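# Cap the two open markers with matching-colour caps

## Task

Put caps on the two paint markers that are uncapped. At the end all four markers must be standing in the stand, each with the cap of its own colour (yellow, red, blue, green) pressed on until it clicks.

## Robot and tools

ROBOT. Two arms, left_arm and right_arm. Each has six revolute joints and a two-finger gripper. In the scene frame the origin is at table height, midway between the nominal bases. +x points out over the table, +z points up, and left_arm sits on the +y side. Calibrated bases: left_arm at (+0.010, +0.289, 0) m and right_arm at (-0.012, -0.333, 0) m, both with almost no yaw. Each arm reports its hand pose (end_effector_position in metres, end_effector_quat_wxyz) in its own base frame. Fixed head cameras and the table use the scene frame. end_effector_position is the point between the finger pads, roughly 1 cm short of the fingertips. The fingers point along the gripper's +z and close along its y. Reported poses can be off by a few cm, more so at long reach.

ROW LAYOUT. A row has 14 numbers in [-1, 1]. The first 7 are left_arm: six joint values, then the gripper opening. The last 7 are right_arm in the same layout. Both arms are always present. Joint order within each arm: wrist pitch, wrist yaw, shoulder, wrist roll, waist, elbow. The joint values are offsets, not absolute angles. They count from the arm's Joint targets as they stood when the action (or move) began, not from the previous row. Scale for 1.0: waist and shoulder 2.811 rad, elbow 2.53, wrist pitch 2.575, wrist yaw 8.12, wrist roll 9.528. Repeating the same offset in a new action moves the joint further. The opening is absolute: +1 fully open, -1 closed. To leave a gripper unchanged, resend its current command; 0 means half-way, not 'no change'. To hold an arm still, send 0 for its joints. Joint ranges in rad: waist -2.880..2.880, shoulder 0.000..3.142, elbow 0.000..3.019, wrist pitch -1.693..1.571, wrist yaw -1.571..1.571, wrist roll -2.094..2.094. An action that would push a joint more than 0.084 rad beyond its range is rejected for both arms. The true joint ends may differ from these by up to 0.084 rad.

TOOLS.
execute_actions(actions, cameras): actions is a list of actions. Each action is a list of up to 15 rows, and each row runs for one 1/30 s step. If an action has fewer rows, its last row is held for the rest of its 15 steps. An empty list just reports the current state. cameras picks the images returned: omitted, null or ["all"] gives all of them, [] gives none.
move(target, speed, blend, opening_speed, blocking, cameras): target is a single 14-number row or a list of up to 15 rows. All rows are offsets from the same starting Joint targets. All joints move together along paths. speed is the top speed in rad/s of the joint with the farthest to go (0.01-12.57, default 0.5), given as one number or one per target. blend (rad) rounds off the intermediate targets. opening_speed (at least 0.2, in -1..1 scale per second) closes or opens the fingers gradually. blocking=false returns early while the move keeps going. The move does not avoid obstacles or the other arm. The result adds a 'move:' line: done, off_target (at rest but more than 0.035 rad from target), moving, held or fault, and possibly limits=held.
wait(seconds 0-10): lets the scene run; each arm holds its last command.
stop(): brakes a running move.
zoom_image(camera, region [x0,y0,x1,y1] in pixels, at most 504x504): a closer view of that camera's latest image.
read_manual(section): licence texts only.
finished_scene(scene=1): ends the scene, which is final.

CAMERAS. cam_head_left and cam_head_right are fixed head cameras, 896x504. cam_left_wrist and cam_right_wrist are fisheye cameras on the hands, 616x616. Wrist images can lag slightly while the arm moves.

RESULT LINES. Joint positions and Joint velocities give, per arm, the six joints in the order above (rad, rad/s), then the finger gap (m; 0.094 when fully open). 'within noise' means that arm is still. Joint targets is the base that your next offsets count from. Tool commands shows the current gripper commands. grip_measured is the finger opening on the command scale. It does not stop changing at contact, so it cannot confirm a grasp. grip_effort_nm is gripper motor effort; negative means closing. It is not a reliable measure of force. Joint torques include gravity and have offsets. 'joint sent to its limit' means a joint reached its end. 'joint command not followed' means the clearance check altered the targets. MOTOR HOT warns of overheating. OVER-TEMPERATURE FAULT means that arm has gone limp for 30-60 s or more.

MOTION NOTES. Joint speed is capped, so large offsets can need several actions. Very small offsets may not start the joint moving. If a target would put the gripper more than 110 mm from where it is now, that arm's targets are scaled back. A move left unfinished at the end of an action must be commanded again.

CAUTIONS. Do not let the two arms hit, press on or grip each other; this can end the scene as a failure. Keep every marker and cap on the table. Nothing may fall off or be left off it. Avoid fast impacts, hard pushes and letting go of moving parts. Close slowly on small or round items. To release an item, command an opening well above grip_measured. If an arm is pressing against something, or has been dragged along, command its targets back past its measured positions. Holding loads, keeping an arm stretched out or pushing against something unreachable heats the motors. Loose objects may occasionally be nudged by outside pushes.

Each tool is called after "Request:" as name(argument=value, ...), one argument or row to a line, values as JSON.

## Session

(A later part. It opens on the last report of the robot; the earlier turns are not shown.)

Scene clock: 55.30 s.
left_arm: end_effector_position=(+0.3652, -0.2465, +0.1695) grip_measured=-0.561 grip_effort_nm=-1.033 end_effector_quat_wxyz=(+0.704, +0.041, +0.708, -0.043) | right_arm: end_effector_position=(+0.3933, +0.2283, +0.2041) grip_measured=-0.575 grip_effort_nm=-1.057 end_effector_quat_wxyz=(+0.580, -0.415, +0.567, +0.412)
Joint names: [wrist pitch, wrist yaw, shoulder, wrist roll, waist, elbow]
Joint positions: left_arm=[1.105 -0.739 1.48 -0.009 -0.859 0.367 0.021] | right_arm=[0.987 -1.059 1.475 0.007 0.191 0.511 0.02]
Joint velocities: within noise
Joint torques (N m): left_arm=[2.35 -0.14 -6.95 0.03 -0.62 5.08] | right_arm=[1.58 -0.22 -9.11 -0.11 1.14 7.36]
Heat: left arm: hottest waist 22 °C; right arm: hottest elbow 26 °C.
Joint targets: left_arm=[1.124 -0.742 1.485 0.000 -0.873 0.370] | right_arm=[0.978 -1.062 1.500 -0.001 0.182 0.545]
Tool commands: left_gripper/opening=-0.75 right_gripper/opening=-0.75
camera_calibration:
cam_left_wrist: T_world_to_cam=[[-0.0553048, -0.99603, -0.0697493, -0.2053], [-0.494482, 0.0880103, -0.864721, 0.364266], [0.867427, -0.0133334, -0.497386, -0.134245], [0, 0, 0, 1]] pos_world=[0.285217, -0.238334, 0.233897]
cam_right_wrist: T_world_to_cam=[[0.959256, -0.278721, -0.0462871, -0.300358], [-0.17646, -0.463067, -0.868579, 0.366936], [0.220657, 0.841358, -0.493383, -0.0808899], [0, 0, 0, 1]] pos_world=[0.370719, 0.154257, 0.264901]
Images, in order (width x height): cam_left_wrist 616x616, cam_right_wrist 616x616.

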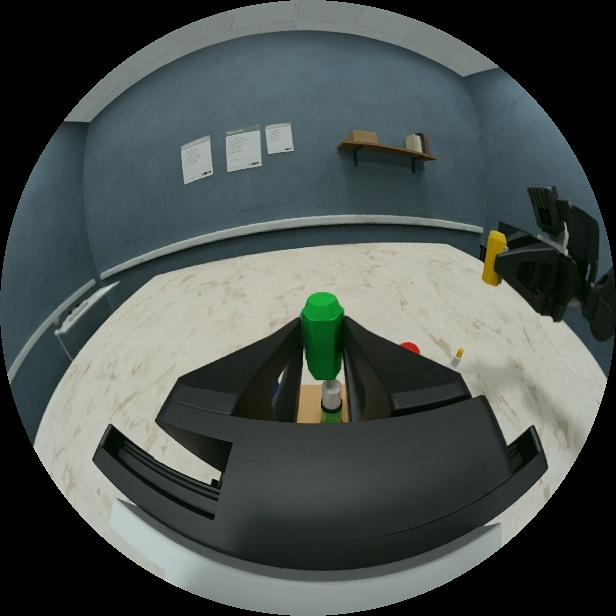

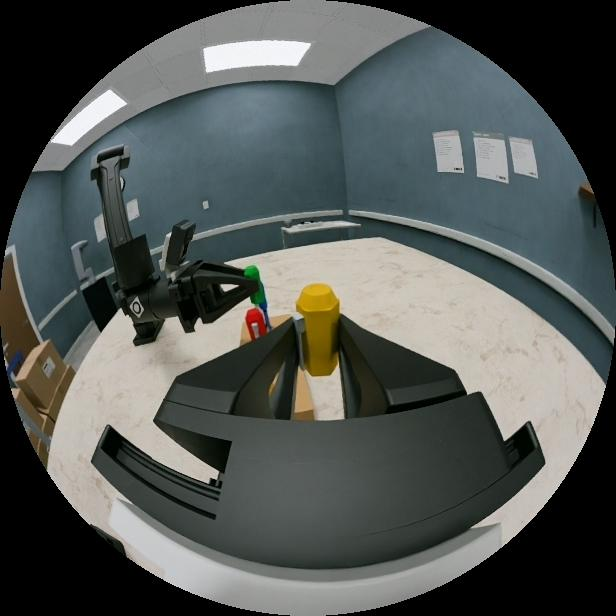

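Request:
zoom_image(
  camera="cam_right_wrist",
  region=[240, 290, 280, 330],
)

Request:
zoom_image(
  camera="cam_left_wrist",
  region=[300, 360, 350, 420],
)

Scaled by 12.600 from the camera's 616x616 image, which has a finer 880x880 frame.

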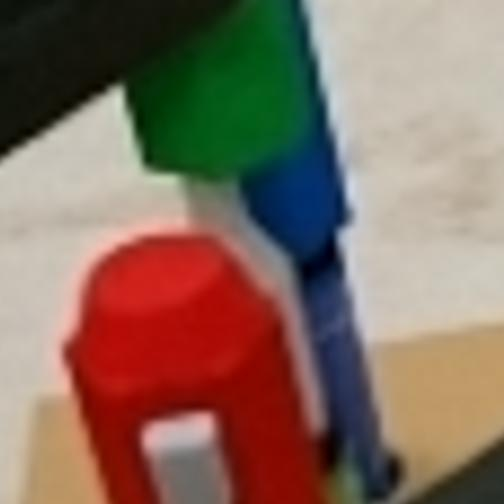

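Scaled by 8.400 from the camera's 616x616 image, which has a finer 880x880 frame.

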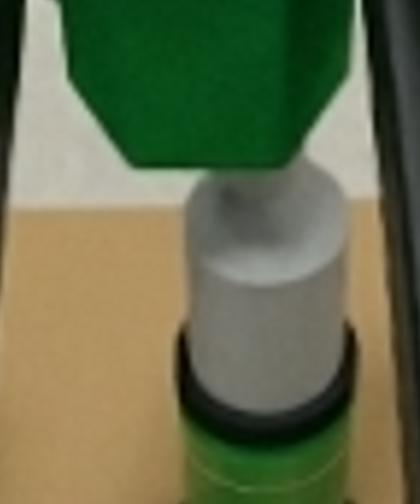

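Request:
zoom_image(
  camera="cam_right_wrist",
  region=[236, 256, 276, 296],
)

Request:
zoom_image(
  camera="cam_right_wrist",
  region=[245, 298, 275, 328],
)

Scaled by 12.600 from the camera's 616x616 image, which has a finer 880x880 frame.

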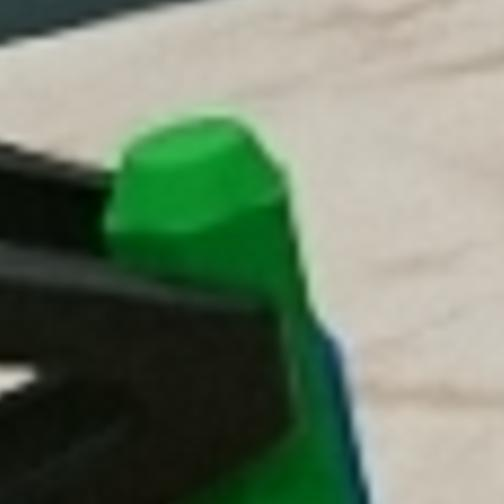

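Scaled by 16.800 from the camera's 616x616 image, which has a finer 880x880 frame.

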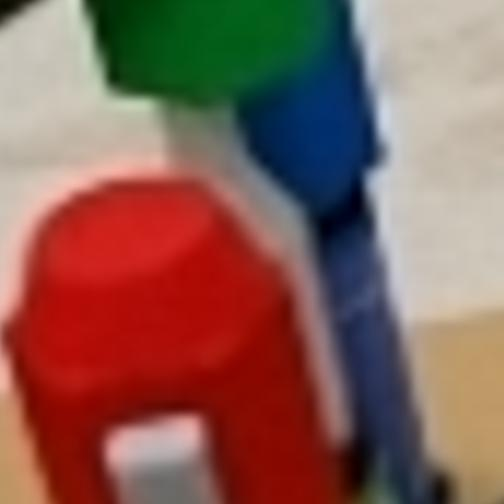

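Request:
move(
  target=[0, 0, 0, 0, -0.0037, 0, -0.75, 0, 0, 0, 0, 0, 0, -0.75],
  speed=0.2,
  cameras=["cam_left_wrist", "cam_right_wrist"],
)

Scene clock: 58.33 s.
left_arm: end_effector_position=(+0.3628, -0.2502, +0.1695) grip_measured=-0.561 grip_effort_nm=-1.033 end_effector_quat_wxyz=(+0.703, +0.044, +0.708, -0.047) | right_arm: end_effector_position=(+0.3933, +0.2283, +0.2041) grip_measured=-0.575 grip_effort_nm=-1.062 end_effector_quat_wxyz=(+0.580, -0.415, +0.567, +0.412)
Joint names: [wrist pitch, wrist yaw, shoulder, wrist roll, waist, elbow]
Joint positions: left_arm=[1.105 -0.739 1.48 -0.009 -0.868 0.367 0.021] | right_arm=[0.987 -1.059 1.475 0.007 0.191 0.511 0.02]
Joint velocities: within noise
Joint torques (N m): left_arm=[2.33 -0.13 -6.89 0.03 -0.62 5.08] | right_arm=[1.59 -0.22 -9.05 -0.11 1.14 7.36]
Heat: left arm: hottest waist 22 °C; right arm: hottest elbow 26 °C.
Joint targets: left_arm=[1.124 -0.742 1.485 0.000 -0.883 0.370] | right_arm=[0.978 -1.062 1.500 -0.001 0.182 0.545]
move: done
camera_calibration:
cam_left_wrist: T_world_to_cam=[[-0.065178, -0.995436, -0.0697025, -0.205295], [-0.49357, 0.0928678, -0.864734, 0.364248], [0.86726, -0.0219585, -0.49737, -0.134248], [0, 0, 0, 1]] pos_world=[0.282829, -0.241133, 0.233897]
cam_right_wrist: T_world_to_cam=[[0.959256, -0.278721, -0.0462871, -0.300358], [-0.17646, -0.463067, -0.868579, 0.366936], [0.220657, 0.841358, -0.493383, -0.0808899], [0, 0, 0, 1]] pos_world=[0.370719, 0.154257, 0.264901]
Images, in order (width x height): cam_left_wrist 616x616, cam_right_wrist 616x616.

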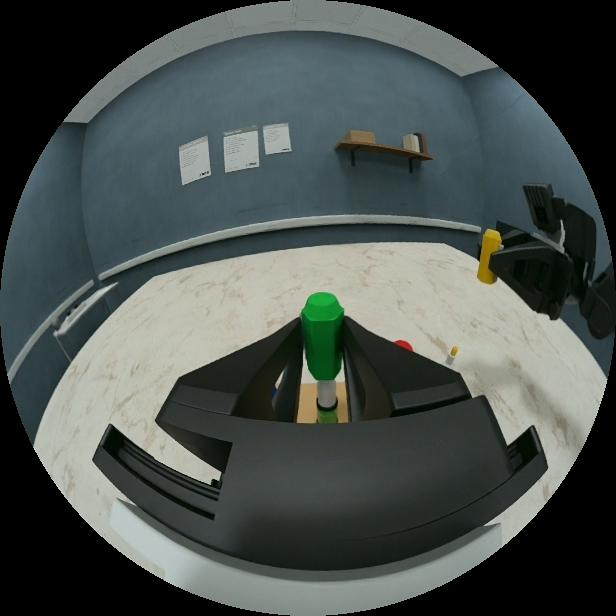

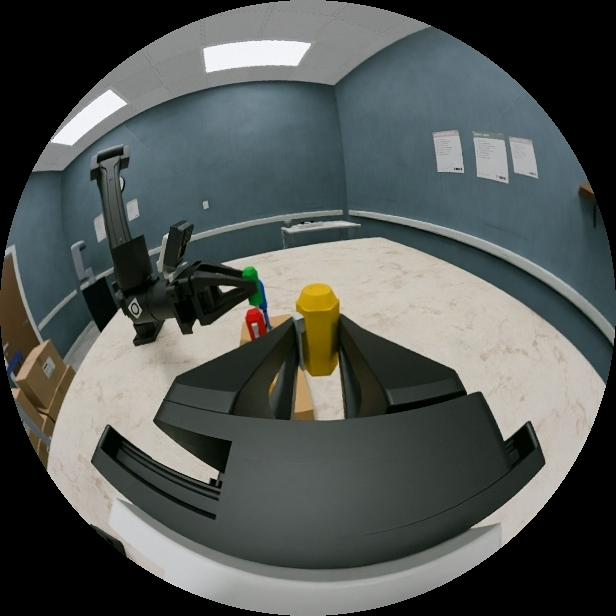

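Request:
zoom_image(
  camera="cam_left_wrist",
  region=[295, 350, 365, 420],
)

Request:
zoom_image(
  camera="cam_right_wrist",
  region=[236, 285, 280, 329],
)

Scaled by 7.200 from the camera's 616x616 image, which has a finer 880x880 frame.

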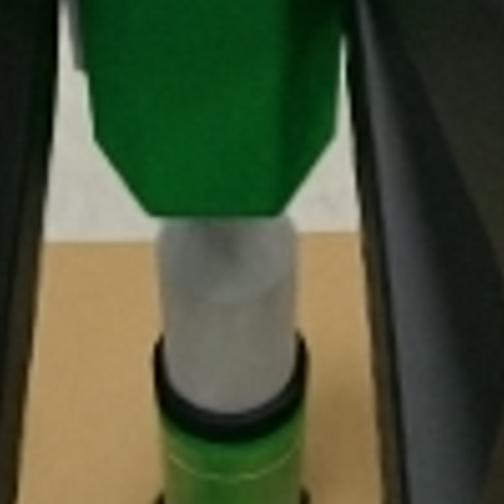

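Scaled by 11.455 from the camera's 616x616 image, which has a finer 880x880 frame.

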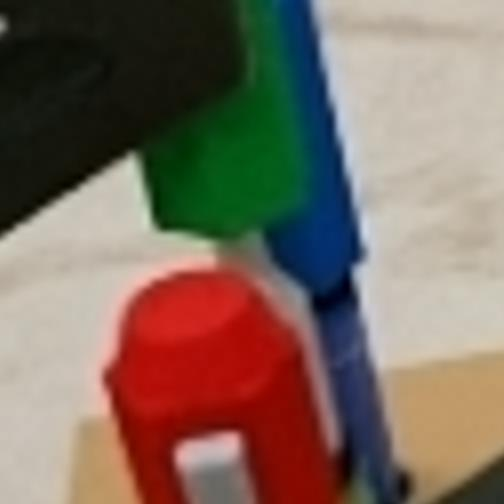

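Request:
move(
  target=[0.0052, 0.0017, 0.0035, 0, 0, 0, -0.75, 0, 0, 0, 0, 0, 0, -0.75],
  speed=0.2,
  cameras=["cam_left_wrist", "cam_right_wrist"],
)

Request:
zoom_image(
  camera="cam_left_wrist",
  region=[295, 350, 365, 420],
)

Request:
zoom_image(
  camera="cam_right_wrist",
  region=[236, 285, 280, 329],
)

Scene clock: 60.70 s.
left_arm: end_effector_position=(+0.3628, -0.2518, +0.1684) grip_measured=-0.561 grip_effort_nm=-1.028 end_effector_quat_wxyz=(+0.704, +0.046, +0.707, -0.051) | right_arm: end_effector_position=(+0.3933, +0.2283, +0.2041) grip_measured=-0.575 grip_effort_nm=-1.053 end_effector_quat_wxyz=(+0.580, -0.415, +0.567, +0.412)
Joint names: [wrist pitch, wrist yaw, shoulder, wrist roll, waist, elbow]
Joint positions: left_arm=[1.118 -0.731 1.489 -0.009 -0.868 0.367 0.021] | right_arm=[0.987 -1.059 1.475 0.007 0.191 0.511 0.02]
Joint velocities: within noise
Joint torques (N m): left_arm=[2.35 0.1 -6.95 0.03 -0.67 5.01] | right_arm=[1.59 -0.22 -9.11 -0.11 1.2 7.38]
Heat: left arm: hottest waist 22 °C; right arm: hottest elbow 26 °C.
Joint targets: left_arm=[1.137 -0.728 1.495 0.000 -0.883 0.370] | right_arm=[0.978 -1.062 1.500 -0.001 0.182 0.545]
move: done
camera_calibration:
cam_left_wrist: T_world_to_cam=[[-0.0730066, -0.995079, -0.0669888, -0.204607], [-0.490707, 0.094315, -0.866205, 0.36309], [0.868261, -0.0303668, -0.495178, -0.137751], [0, 0, 0, 1]] pos_world=[0.282837, -0.242028, 0.232593]
cam_right_wrist: T_world_to_cam=[[0.959256, -0.278721, -0.0462871, -0.300358], [-0.17646, -0.463067, -0.868579, 0.366936], [0.220657, 0.841358, -0.493383, -0.0808899], [0, 0, 0, 1]] pos_world=[0.370719, 0.154257, 0.264901]
Images, in order (width x height): cam_left_wrist 616x616, cam_right_wrist 616x616.

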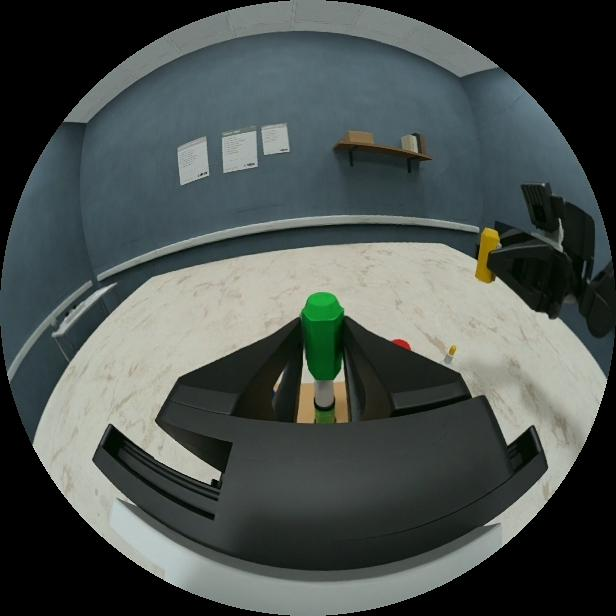

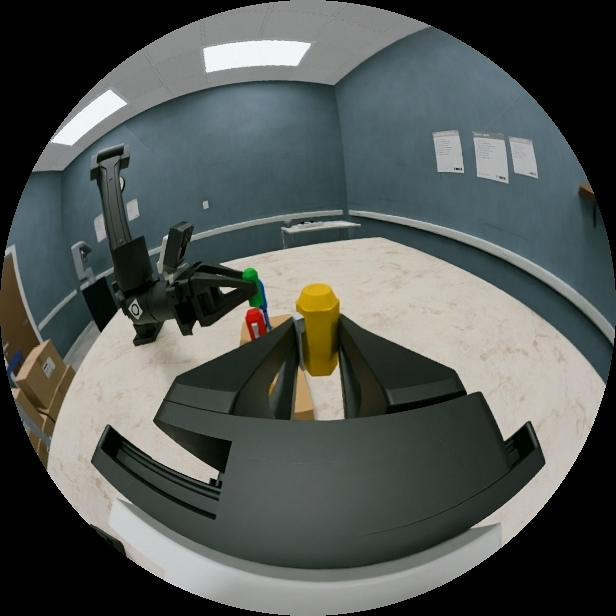

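Scaled by 7.200 from the camera's 616x616 image, which has a finer 880x880 frame.

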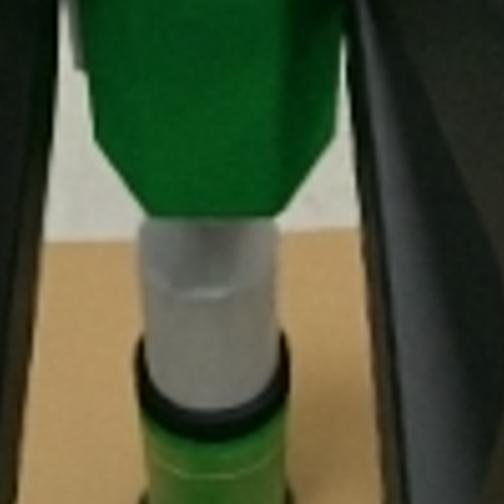

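Scaled by 11.455 from the camera's 616x616 image, which has a finer 880x880 frame.

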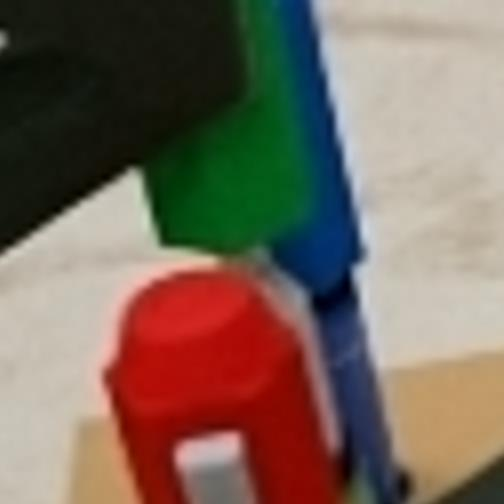

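Request:
move(
  target=[0.0167, -0.0010, 0.0139, 0, 0, -0.0024, -0.75, 0, 0, 0, 0, 0, 0, -0.75],
  speed=0.15,
  cameras=["cam_left_wrist", "cam_right_wrist"],
)

Request:
zoom_image(
  camera="cam_left_wrist",
  region=[295, 350, 365, 420],
)

Request:
zoom_image(
  camera="cam_right_wrist",
  region=[236, 285, 280, 329],
)

Scene clock: 62.03 s.
left_arm: end_effector_position=(+0.3627, -0.2511, +0.1593) grip_measured=-0.561 grip_effort_nm=-1.033 end_effector_quat_wxyz=(+0.704, +0.046, +0.707, -0.050) | right_arm: end_effector_position=(+0.3933, +0.2283, +0.2041) grip_measured=-0.575 grip_effort_nm=-1.062 end_effector_quat_wxyz=(+0.580, -0.415, +0.567, +0.412)
Joint names: [wrist pitch, wrist yaw, shoulder, wrist roll, waist, elbow]
Joint positions: left_arm=[1.161 -0.733 1.529 -0.009 -0.868 0.362 0.021] | right_arm=[0.987 -1.059 1.475 0.007 0.191 0.511 0.02]
Joint velocities: within noise
Joint torques (N m): left_arm=[2.3 -0.14 -7.12 0.03 -0.67 4.62] | right_arm=[1.58 -0.22 -9.05 -0.11 1.14 7.36]
Heat: left arm: hottest waist 22 °C; right arm: hottest elbow 26 °C.
Joint targets: left_arm=[1.180 -0.736 1.534 0.000 -0.883 0.364] | right_arm=[0.978 -1.062 1.500 -0.001 0.182 0.545]
move: done
camera_calibration:
cam_left_wrist: T_world_to_cam=[[-0.0708666, -0.99516, -0.0680762, -0.20521], [-0.491767, 0.0942335, -0.865613, 0.355306], [0.867838, -0.0278655, -0.496064, -0.141098], [0, 0, 0, 1]] pos_world=[0.282635, -0.24163, 0.223594]
cam_right_wrist: T_world_to_cam=[[0.959256, -0.278721, -0.0462871, -0.300358], [-0.17646, -0.463067, -0.868579, 0.366936], [0.220657, 0.841358, -0.493383, -0.0808899], [0, 0, 0, 1]] pos_world=[0.370719, 0.154257, 0.264901]
Images, in order (width x height): cam_left_wrist 616x616, cam_right_wrist 616x616.

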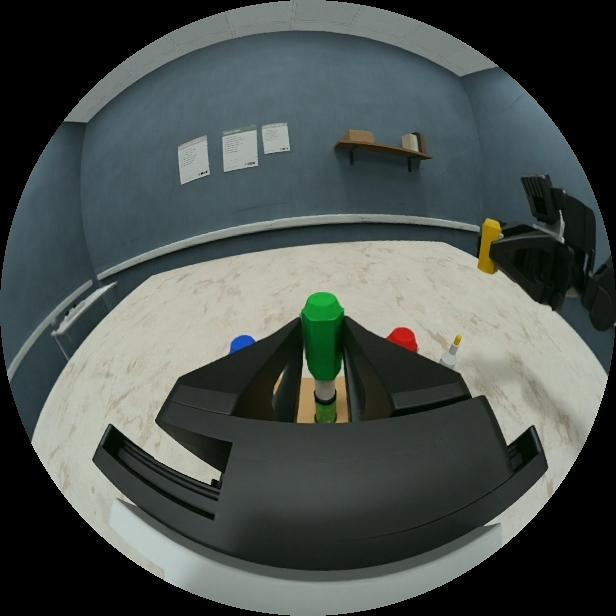

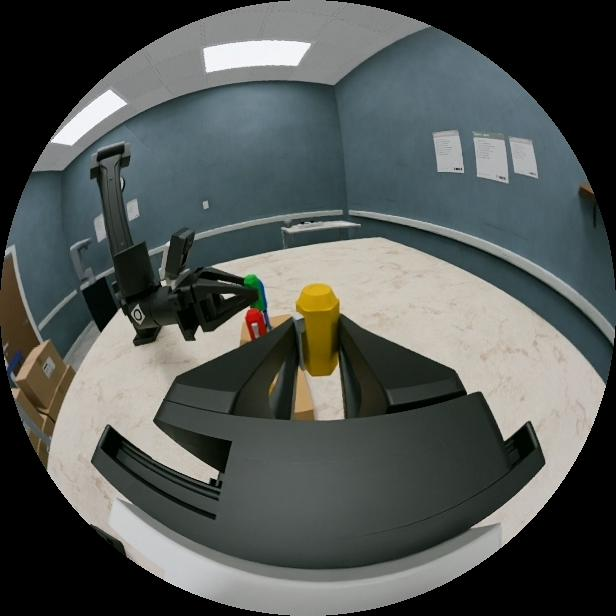

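Scaled by 7.200 from the camera's 616x616 image, which has a finer 880x880 frame.

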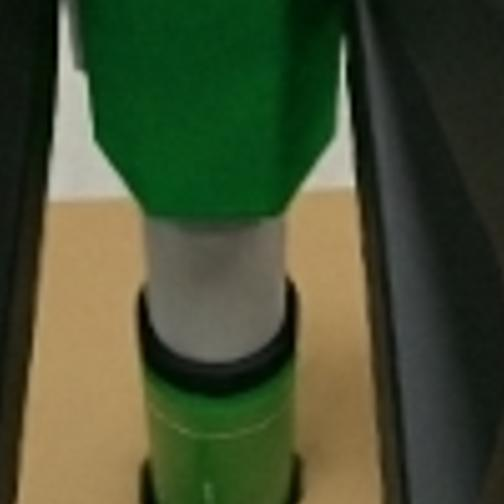

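Scaled by 11.455 from the camera's 616x616 image, which has a finer 880x880 frame.

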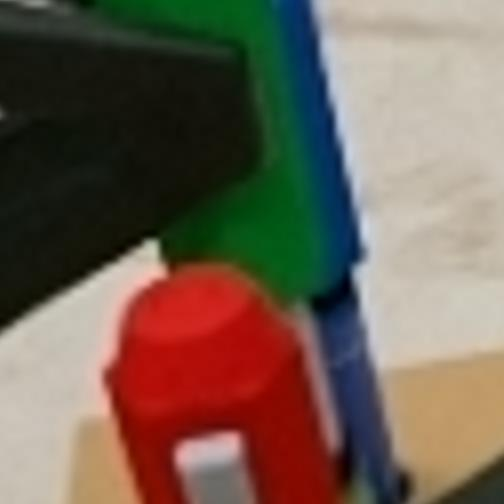

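Request:
move(
  target=[0.0155, 0, 0.0132, 0, 0, -0.0008, -0.75, 0, 0, 0, 0, 0, 0, -0.75],
  speed=0.15,
  cameras=["cam_left_wrist", "cam_right_wrist"],
)

Request:
zoom_image(
  camera="cam_left_wrist",
  region=[295, 350, 365, 420],
)

Request:
zoom_image(
  camera="cam_right_wrist",
  region=[236, 270, 290, 329],
)

Scene clock: 63.23 s.
left_arm: end_effector_position=(+0.3633, -0.2519, +0.1523) grip_measured=-0.561 grip_effort_nm=-1.028 end_effector_quat_wxyz=(+0.705, +0.045, +0.706, -0.050) | right_arm: end_effector_position=(+0.3933, +0.2283, +0.2041) grip_measured=-0.575 grip_effort_nm=-1.057 end_effector_quat_wxyz=(+0.580, -0.415, +0.567, +0.412)
Joint names: [wrist pitch, wrist yaw, shoulder, wrist roll, waist, elbow]
Joint positions: left_arm=[1.201 -0.733 1.566 -0.009 -0.868 0.362 0.021] | right_arm=[0.987 -1.059 1.475 0.007 0.191 0.511 0.02]
Joint velocities: within noise
Joint torques (N m): left_arm=[2.37 -0.13 -7.36 0.03 -0.62 4.16] | right_arm=[1.61 -0.22 -9.05 -0.11 1.2 7.38]
Heat: left arm: hottest waist 22 °C; right arm: hottest elbow 26 °C.
Joint targets: left_arm=[1.220 -0.736 1.571 0.000 -0.883 0.362] | right_arm=[0.978 -1.062 1.500 -0.001 0.182 0.545]
move: done
camera_calibration:
cam_left_wrist: T_world_to_cam=[[-0.0707191, -0.995301, -0.066138, -0.206748], [-0.490336, 0.0924269, -0.866619, 0.348834], [0.868659, -0.0288566, -0.494569, -0.145867], [0, 0, 0, 1]] pos_world=[0.283133, -0.242228, 0.216491]
cam_right_wrist: T_world_to_cam=[[0.959256, -0.278721, -0.0462871, -0.300358], [-0.17646, -0.463067, -0.868579, 0.366936], [0.220657, 0.841358, -0.493383, -0.0808899], [0, 0, 0, 1]] pos_world=[0.370719, 0.154257, 0.264901]
Images, in order (width x height): cam_left_wrist 616x616, cam_right_wrist 616x616.

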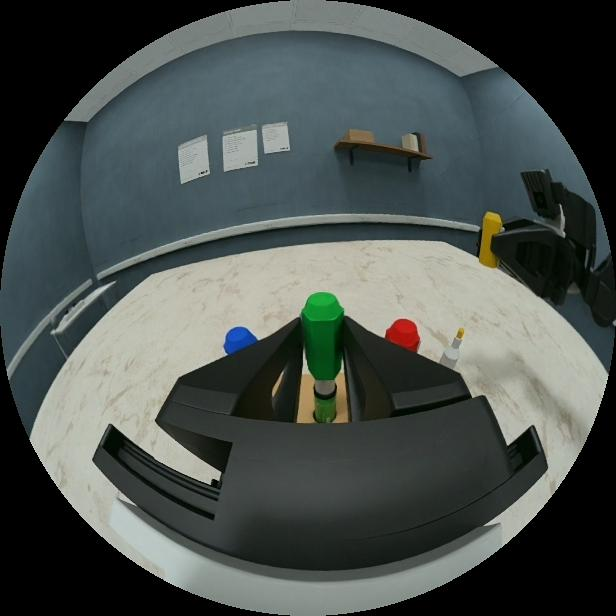

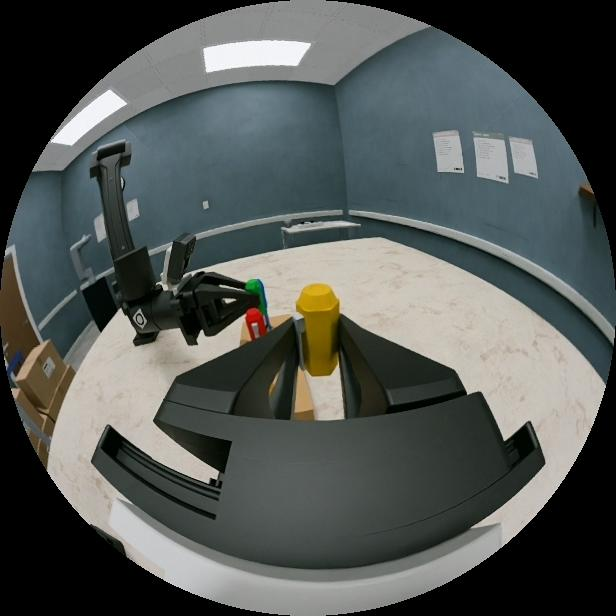

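Scaled by 7.200 from the camera's 616x616 image, which has a finer 880x880 frame.

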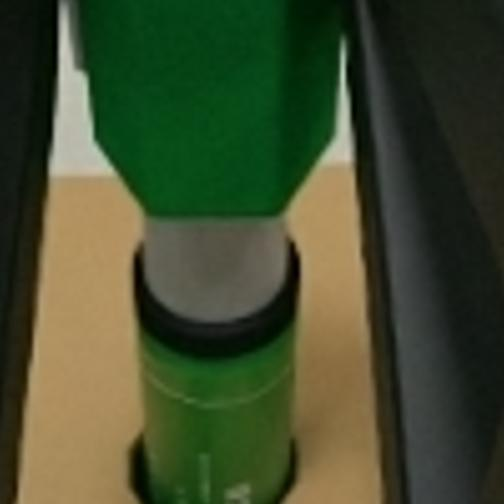

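Scaled by 8.542 from the camera's 616x616 image, which has a finer 880x880 frame.

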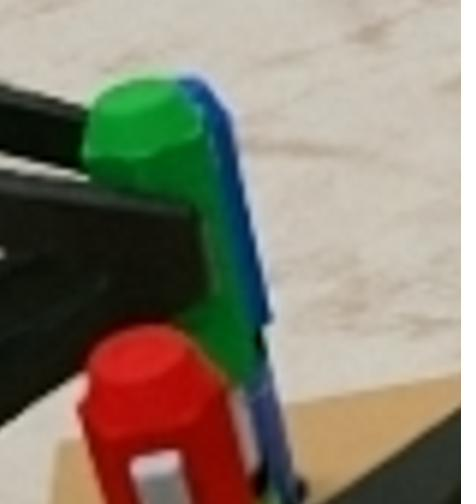

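Request:
move(
  target=[0.0167, 0, 0.0142, 0, 0, -0.0028, -0.75, 0, 0, 0, 0, 0, 0, -0.75],
  speed=0.15,
  cameras=["cam_left_wrist", "cam_right_wrist"],
)

Request:
zoom_image(
  camera="cam_left_wrist",
  region=[295, 350, 365, 420],
)

Request:
zoom_image(
  camera="cam_right_wrist",
  region=[236, 270, 290, 329],
)

Scene clock: 64.30 s.
left_arm: end_effector_position=(+0.3619, -0.2502, +0.1422) grip_measured=-0.561 grip_effort_nm=-1.028 end_effector_quat_wxyz=(+0.703, +0.047, +0.708, -0.049) | right_arm: end_effector_position=(+0.3933, +0.2283, +0.2041) grip_measured=-0.575 grip_effort_nm=-1.057 end_effector_quat_wxyz=(+0.580, -0.415, +0.567, +0.412)
Joint names: [wrist pitch, wrist yaw, shoulder, wrist roll, waist, elbow]
Joint positions: left_arm=[1.243 -0.733 1.606 -0.009 -0.868 0.354 0.021] | right_arm=[0.987 -1.059 1.475 0.007 0.191 0.511 0.02]
Joint velocities: within noise
Joint torques (N m): left_arm=[2.4 -0.13 -7.47 0.03 -0.62 3.88] | right_arm=[1.58 -0.22 -9.11 -0.11 1.2 7.39]
Heat: left arm: hottest waist 22 °C; right arm: hottest elbow 26 °C.
Joint targets: left_arm=[1.263 -0.736 1.611 0.000 -0.883 0.355] | right_arm=[0.978 -1.062 1.500 -0.001 0.182 0.545]
move: done
camera_calibration:
cam_left_wrist: T_world_to_cam=[[-0.0708935, -0.995027, -0.069964, -0.205185], [-0.49333, 0.0959373, -0.864536, 0.340853], [0.866949, -0.0267747, -0.497678, -0.148141], [0, 0, 0, 1]] pos_world=[0.282037, -0.240832, 0.206597]
cam_right_wrist: T_world_to_cam=[[0.959256, -0.278721, -0.0462871, -0.300358], [-0.17646, -0.463067, -0.868579, 0.366936], [0.220657, 0.841358, -0.493383, -0.0808899], [0, 0, 0, 1]] pos_world=[0.370719, 0.154257, 0.264901]
Images, in order (width x height): cam_left_wrist 616x616, cam_right_wrist 616x616.

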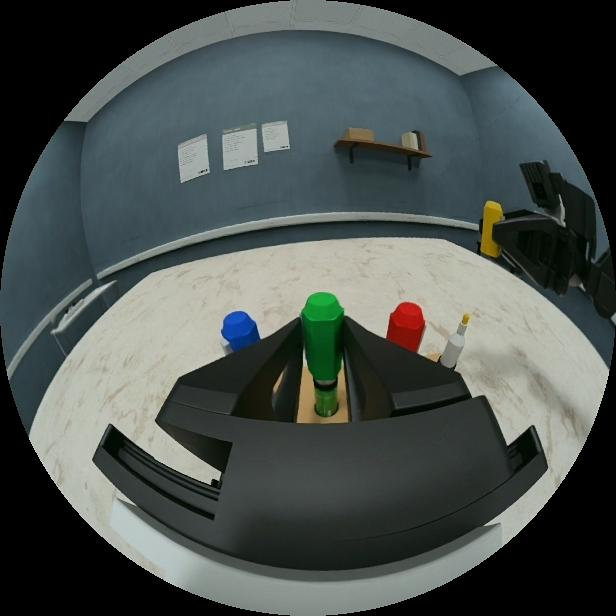

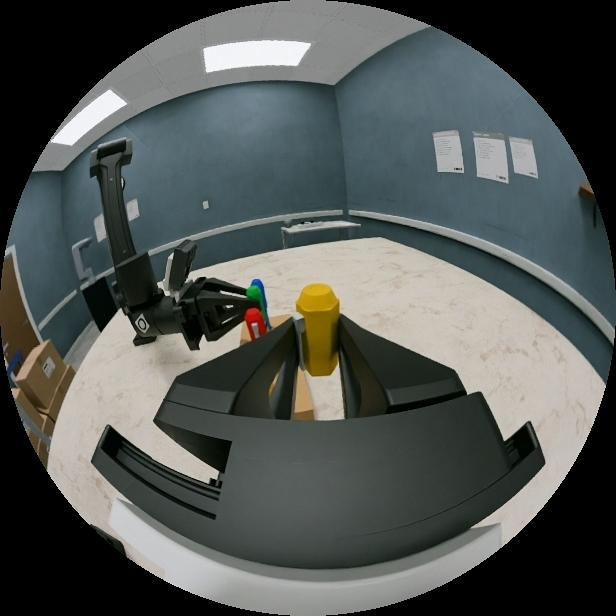

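Scaled by 7.200 from the camera's 616x616 image, which has a finer 880x880 frame.

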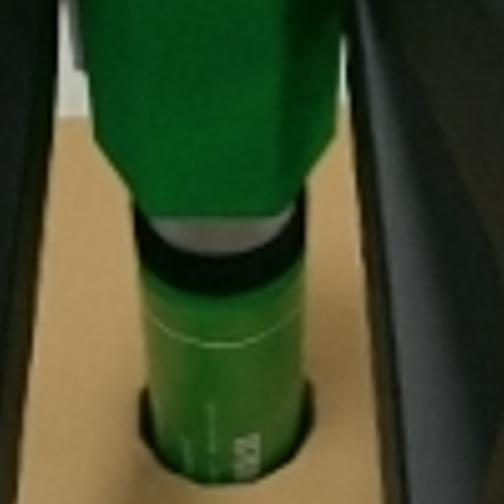

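Scaled by 8.542 from the camera's 616x616 image, which has a finer 880x880 frame.

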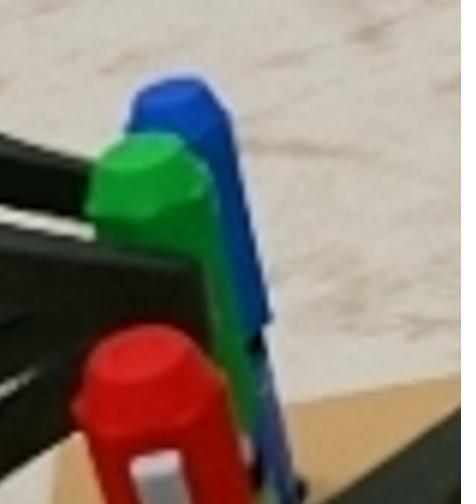

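Request:
move(
  target=[0.0150, 0, 0.0121, 0, 0, 0.0012, -0.75, 0, 0, 0, 0, 0, 0, -0.75],
  speed=0.1,
  cameras=["cam_left_wrist", "cam_right_wrist"],
)

Request:
zoom_image(
  camera="cam_left_wrist",
  region=[295, 350, 365, 420],
)

Request:
zoom_image(
  camera="cam_right_wrist",
  region=[236, 270, 290, 329],
)

Scene clock: 65.53 s.
left_arm: end_effector_position=(+0.3621, -0.2504, +0.1411) grip_measured=-0.561 grip_effort_nm=-1.028 end_effector_quat_wxyz=(+0.708, +0.041, +0.703, -0.054) | right_arm: end_effector_position=(+0.3933, +0.2283, +0.2041) grip_measured=-0.575 grip_effort_nm=-1.062 end_effector_quat_wxyz=(+0.580, -0.415, +0.567, +0.412)
Joint names: [wrist pitch, wrist yaw, shoulder, wrist roll, waist, elbow]
Joint positions: left_arm=[1.29 -0.734 1.632 -0.009 -0.868 0.354 0.021] | right_arm=[0.987 -1.059 1.475 0.007 0.191 0.511 0.02]
Joint velocities: within noise
Joint torques (N m): left_arm=[2.02 -0.12 -7.06 0.03 -0.62 3.92] | right_arm=[1.59 -0.21 -9.05 -0.11 1.2 7.36]
Heat: left arm: hottest waist 22 °C; right arm: hottest elbow 26 °C.
Joint targets: left_arm=[1.302 -0.736 1.645 0.000 -0.883 0.358] | right_arm=[0.978 -1.062 1.500 -0.001 0.182 0.545]
move: done
camera_calibration:
cam_left_wrist: T_world_to_cam=[[-0.069675, -0.996051, -0.0550294, -0.208121], [-0.481552, 0.0818933, -0.872583, 0.333453], [0.873643, -0.0342977, -0.485357, -0.15481], [0, 0, 0, 1]] pos_world=[0.281323, -0.239916, 0.204374]
cam_right_wrist: T_world_to_cam=[[0.959256, -0.278721, -0.0462871, -0.300358], [-0.17646, -0.463067, -0.868579, 0.366936], [0.220657, 0.841358, -0.493383, -0.0808899], [0, 0, 0, 1]] pos_world=[0.370719, 0.154257, 0.264901]
Images, in order (width x height): cam_left_wrist 616x616, cam_right_wrist 616x616.

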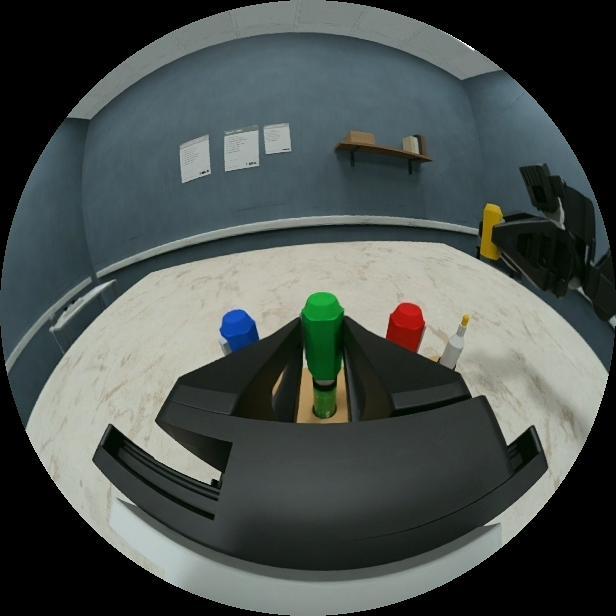

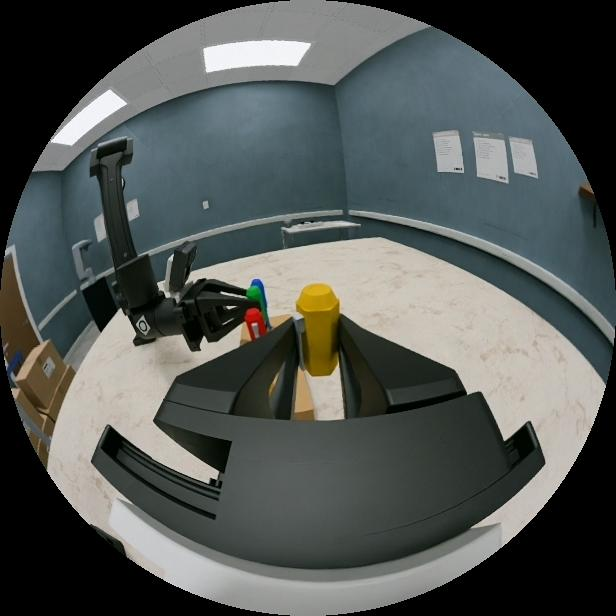

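Scaled by 7.200 from the camera's 616x616 image, which has a finer 880x880 frame.

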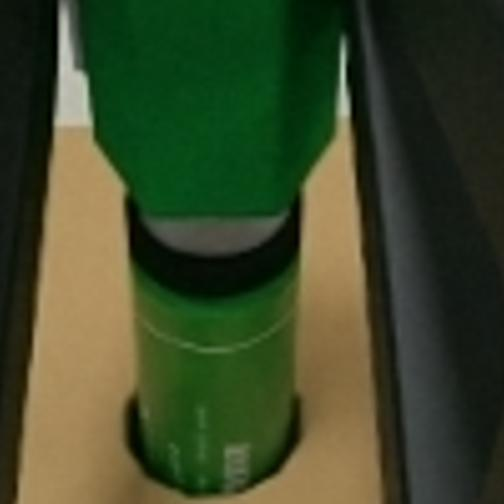

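Scaled by 8.542 from the camera's 616x616 image, which has a finer 880x880 frame.

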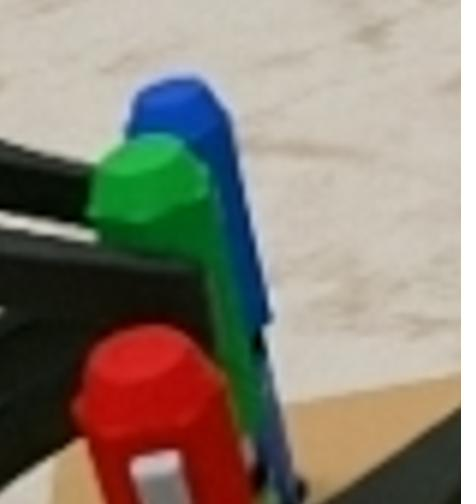

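Request:
move(
  target=[-0.0043, 0, 0.0075, 0, 0, -0.0066, -0.75, 0, 0, 0, 0, 0, 0, -0.75],
  speed=0.1,
  cameras=["cam_left_wrist", "cam_right_wrist"],
)

Request:
zoom_image(
  camera="cam_left_wrist",
  region=[295, 350, 365, 420],
)

Scene clock: 66.97 s.
left_arm: end_effector_position=(+0.3610, -0.2493, +0.1327) grip_measured=-0.561 grip_effort_nm=-1.028 end_effector_quat_wxyz=(+0.703, +0.047, +0.708, -0.049) | right_arm: end_effector_position=(+0.3933, +0.2283, +0.2041) grip_measured=-0.575 grip_effort_nm=-1.057 end_effector_quat_wxyz=(+0.580, -0.415, +0.567, +0.412)
Joint names: [wrist pitch, wrist yaw, shoulder, wrist roll, waist, elbow]
Joint positions: left_arm=[1.293 -0.734 1.651 -0.009 -0.869 0.35 0.021] | right_arm=[0.987 -1.059 1.475 0.007 0.191 0.511 0.02]
Joint velocities: within noise
Joint torques (N m): left_arm=[1.58 -0.12 -6.95 0.03 -0.62 2.81] | right_arm=[1.58 -0.22 -9.05 -0.11 1.2 7.35]
Heat: left arm: hottest waist 22 °C; right arm: hottest elbow 26 °C.
Joint targets: left_arm=[1.291 -0.736 1.666 0.000 -0.883 0.341] | right_arm=[0.978 -1.062 1.500 -0.001 0.182 0.545]
move: done
camera_calibration:
cam_left_wrist: T_world_to_cam=[[-0.0709458, -0.995041, -0.0697133, -0.204957], [-0.493059, 0.0957372, -0.864712, 0.332047], [0.867098, -0.026975, -0.497406, -0.152069], [0, 0, 0, 1]] pos_world=[0.281037, -0.239832, 0.197197]
cam_right_wrist: T_world_to_cam=[[0.959256, -0.278721, -0.0462871, -0.300358], [-0.17646, -0.463067, -0.868579, 0.366936], [0.220657, 0.841358, -0.493383, -0.0808899], [0, 0, 0, 1]] pos_world=[0.370719, 0.154257, 0.264901]
Images, in order (width x height): cam_left_wrist 616x616, cam_right_wrist 616x616.

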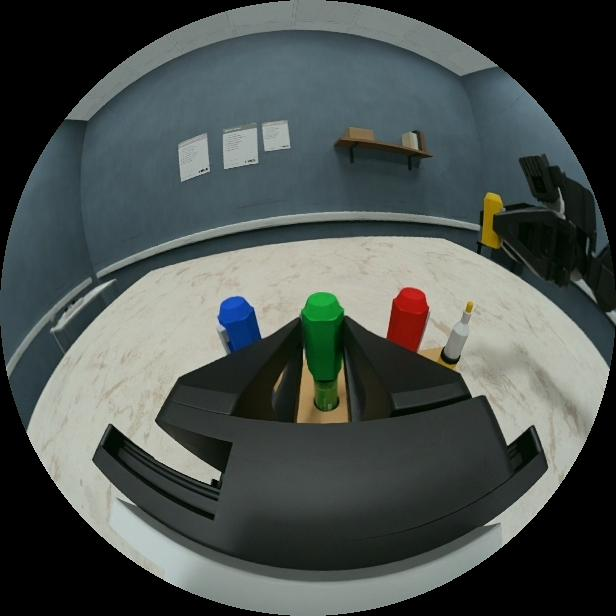

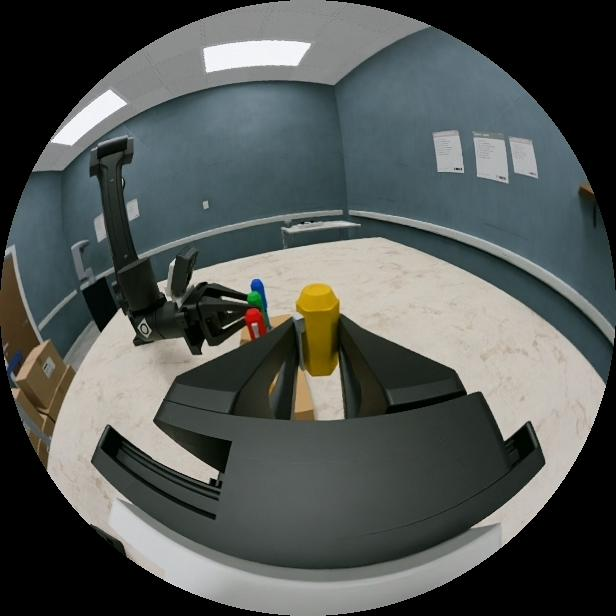

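Scaled by 7.200 from the camera's 616x616 image, which has a finer 880x880 frame.

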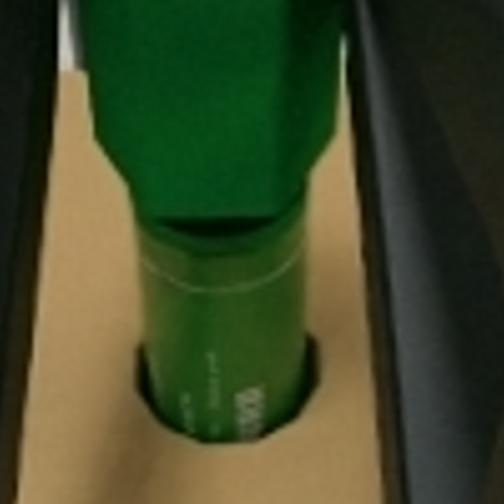

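Request:
zoom_image(
  camera="cam_right_wrist",
  region=[236, 270, 290, 329],
)

Request:
zoom_image(
  camera="cam_left_wrist",
  region=[200, 280, 480, 430],
)

Scaled by 8.542 from the camera's 616x616 image, which has a finer 880x880 frame.

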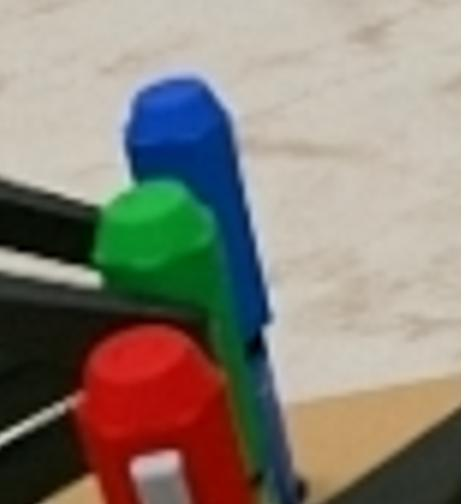

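Scaled by 1.800 from the camera's 616x616 image, which has a finer 880x880 frame.

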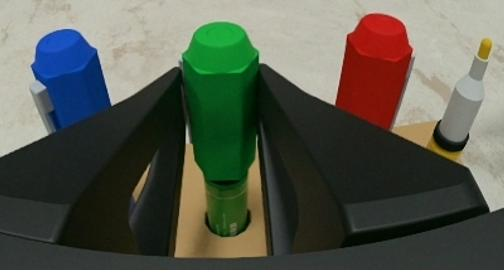

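Request:
zoom_image(
  camera="cam_right_wrist",
  region=[242, 274, 272, 304],
)

Request:
zoom_image(
  camera="cam_right_wrist",
  region=[240, 302, 270, 332],
)

Scaled by 16.800 from the camera's 616x616 image, which has a finer 880x880 frame.

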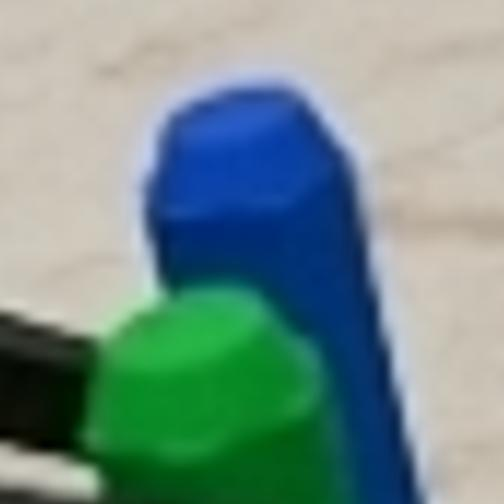

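Scaled by 16.800 from the camera's 616x616 image, which has a finer 880x880 frame.

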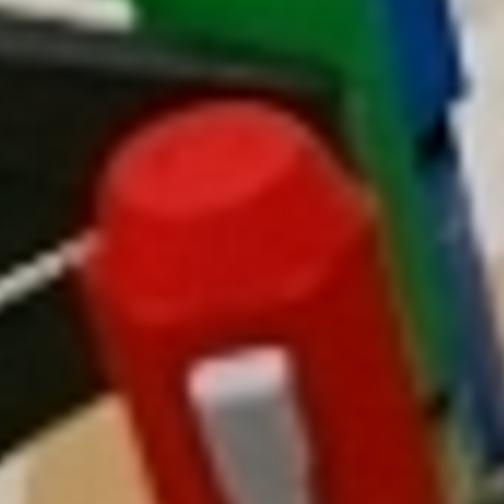

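Request:
move(
  target=[-0.0035, 0, 0.0060, 0, 0, -0.0052, -0.75, 0, 0, 0, 0, 0, 0, -0.75],
  speed=0.1,
  cameras=["cam_left_wrist", "cam_right_wrist"],
)

Request:
zoom_image(
  camera="cam_left_wrist",
  region=[295, 350, 365, 420],
)

Request:
zoom_image(
  camera="cam_right_wrist",
  region=[242, 274, 272, 304],
)

Scene clock: 68.37 s.
left_arm: end_effector_position=(+0.3603, -0.2486, +0.1317) grip_measured=-0.561 grip_effort_nm=-1.028 end_effector_quat_wxyz=(+0.703, +0.047, +0.708, -0.048) | right_arm: end_effector_position=(+0.3933, +0.2283, +0.2041) grip_measured=-0.575 grip_effort_nm=-1.062 end_effector_quat_wxyz=(+0.580, -0.415, +0.567, +0.412)
Joint names: [wrist pitch, wrist yaw, shoulder, wrist roll, waist, elbow]
Joint positions: left_arm=[1.293 -0.734 1.651 -0.009 -0.869 0.347 0.021] | right_arm=[0.987 -1.059 1.475 0.007 0.191 0.511 0.02]
Joint velocities: within noise
Joint torques (N m): left_arm=[1.25 -0.12 -5.83 0.03 -0.62 1.96] | right_arm=[1.58 -0.22 -9.05 -0.11 1.2 7.36]
Heat: left arm: hottest waist 22 °C; right arm: hottest elbow 26 °C.
Joint targets: left_arm=[1.282 -0.736 1.683 0.000 -0.883 0.328] | right_arm=[0.978 -1.062 1.500 -0.001 0.182 0.545]
move: done
camera_calibration:
cam_left_wrist: T_world_to_cam=[[-0.0710548, -0.994878, -0.0719007, -0.203954], [-0.494759, 0.0977431, -0.863516, 0.331777], [0.866121, -0.0257834, -0.49917, -0.151112], [0, 0, 0, 1]] pos_world=[0.280539, -0.239234, 0.1964]
cam_right_wrist: T_world_to_cam=[[0.959256, -0.278721, -0.0462871, -0.300358], [-0.17646, -0.463067, -0.868579, 0.366936], [0.220657, 0.841358, -0.493383, -0.0808899], [0, 0, 0, 1]] pos_world=[0.370719, 0.154257, 0.264901]
Images, in order (width x height): cam_left_wrist 616x616, cam_right_wrist 616x616.

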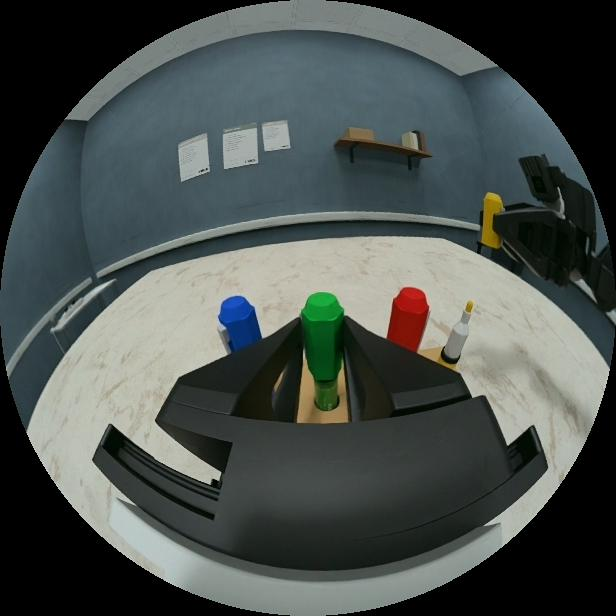

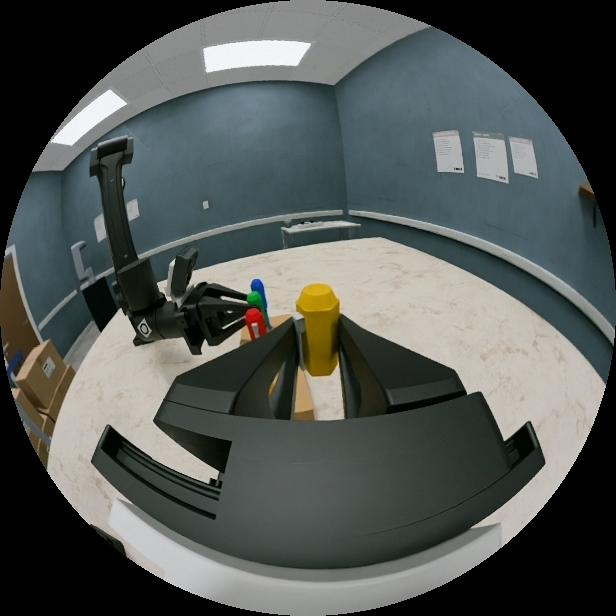

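Scaled by 7.200 from the camera's 616x616 image, which has a finer 880x880 frame.

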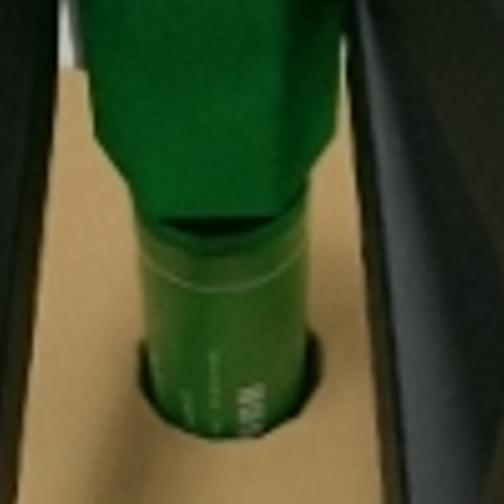

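Scaled by 16.800 from the camera's 616x616 image, which has a finer 880x880 frame.

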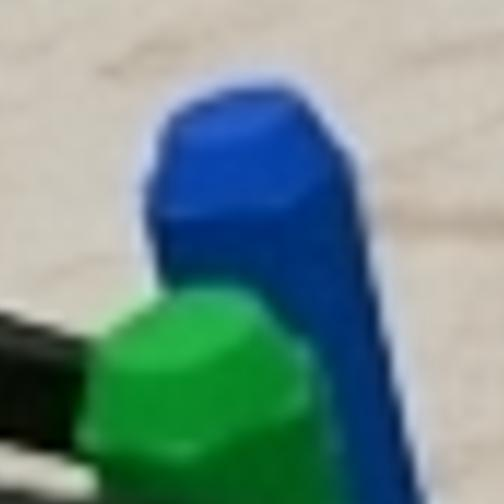

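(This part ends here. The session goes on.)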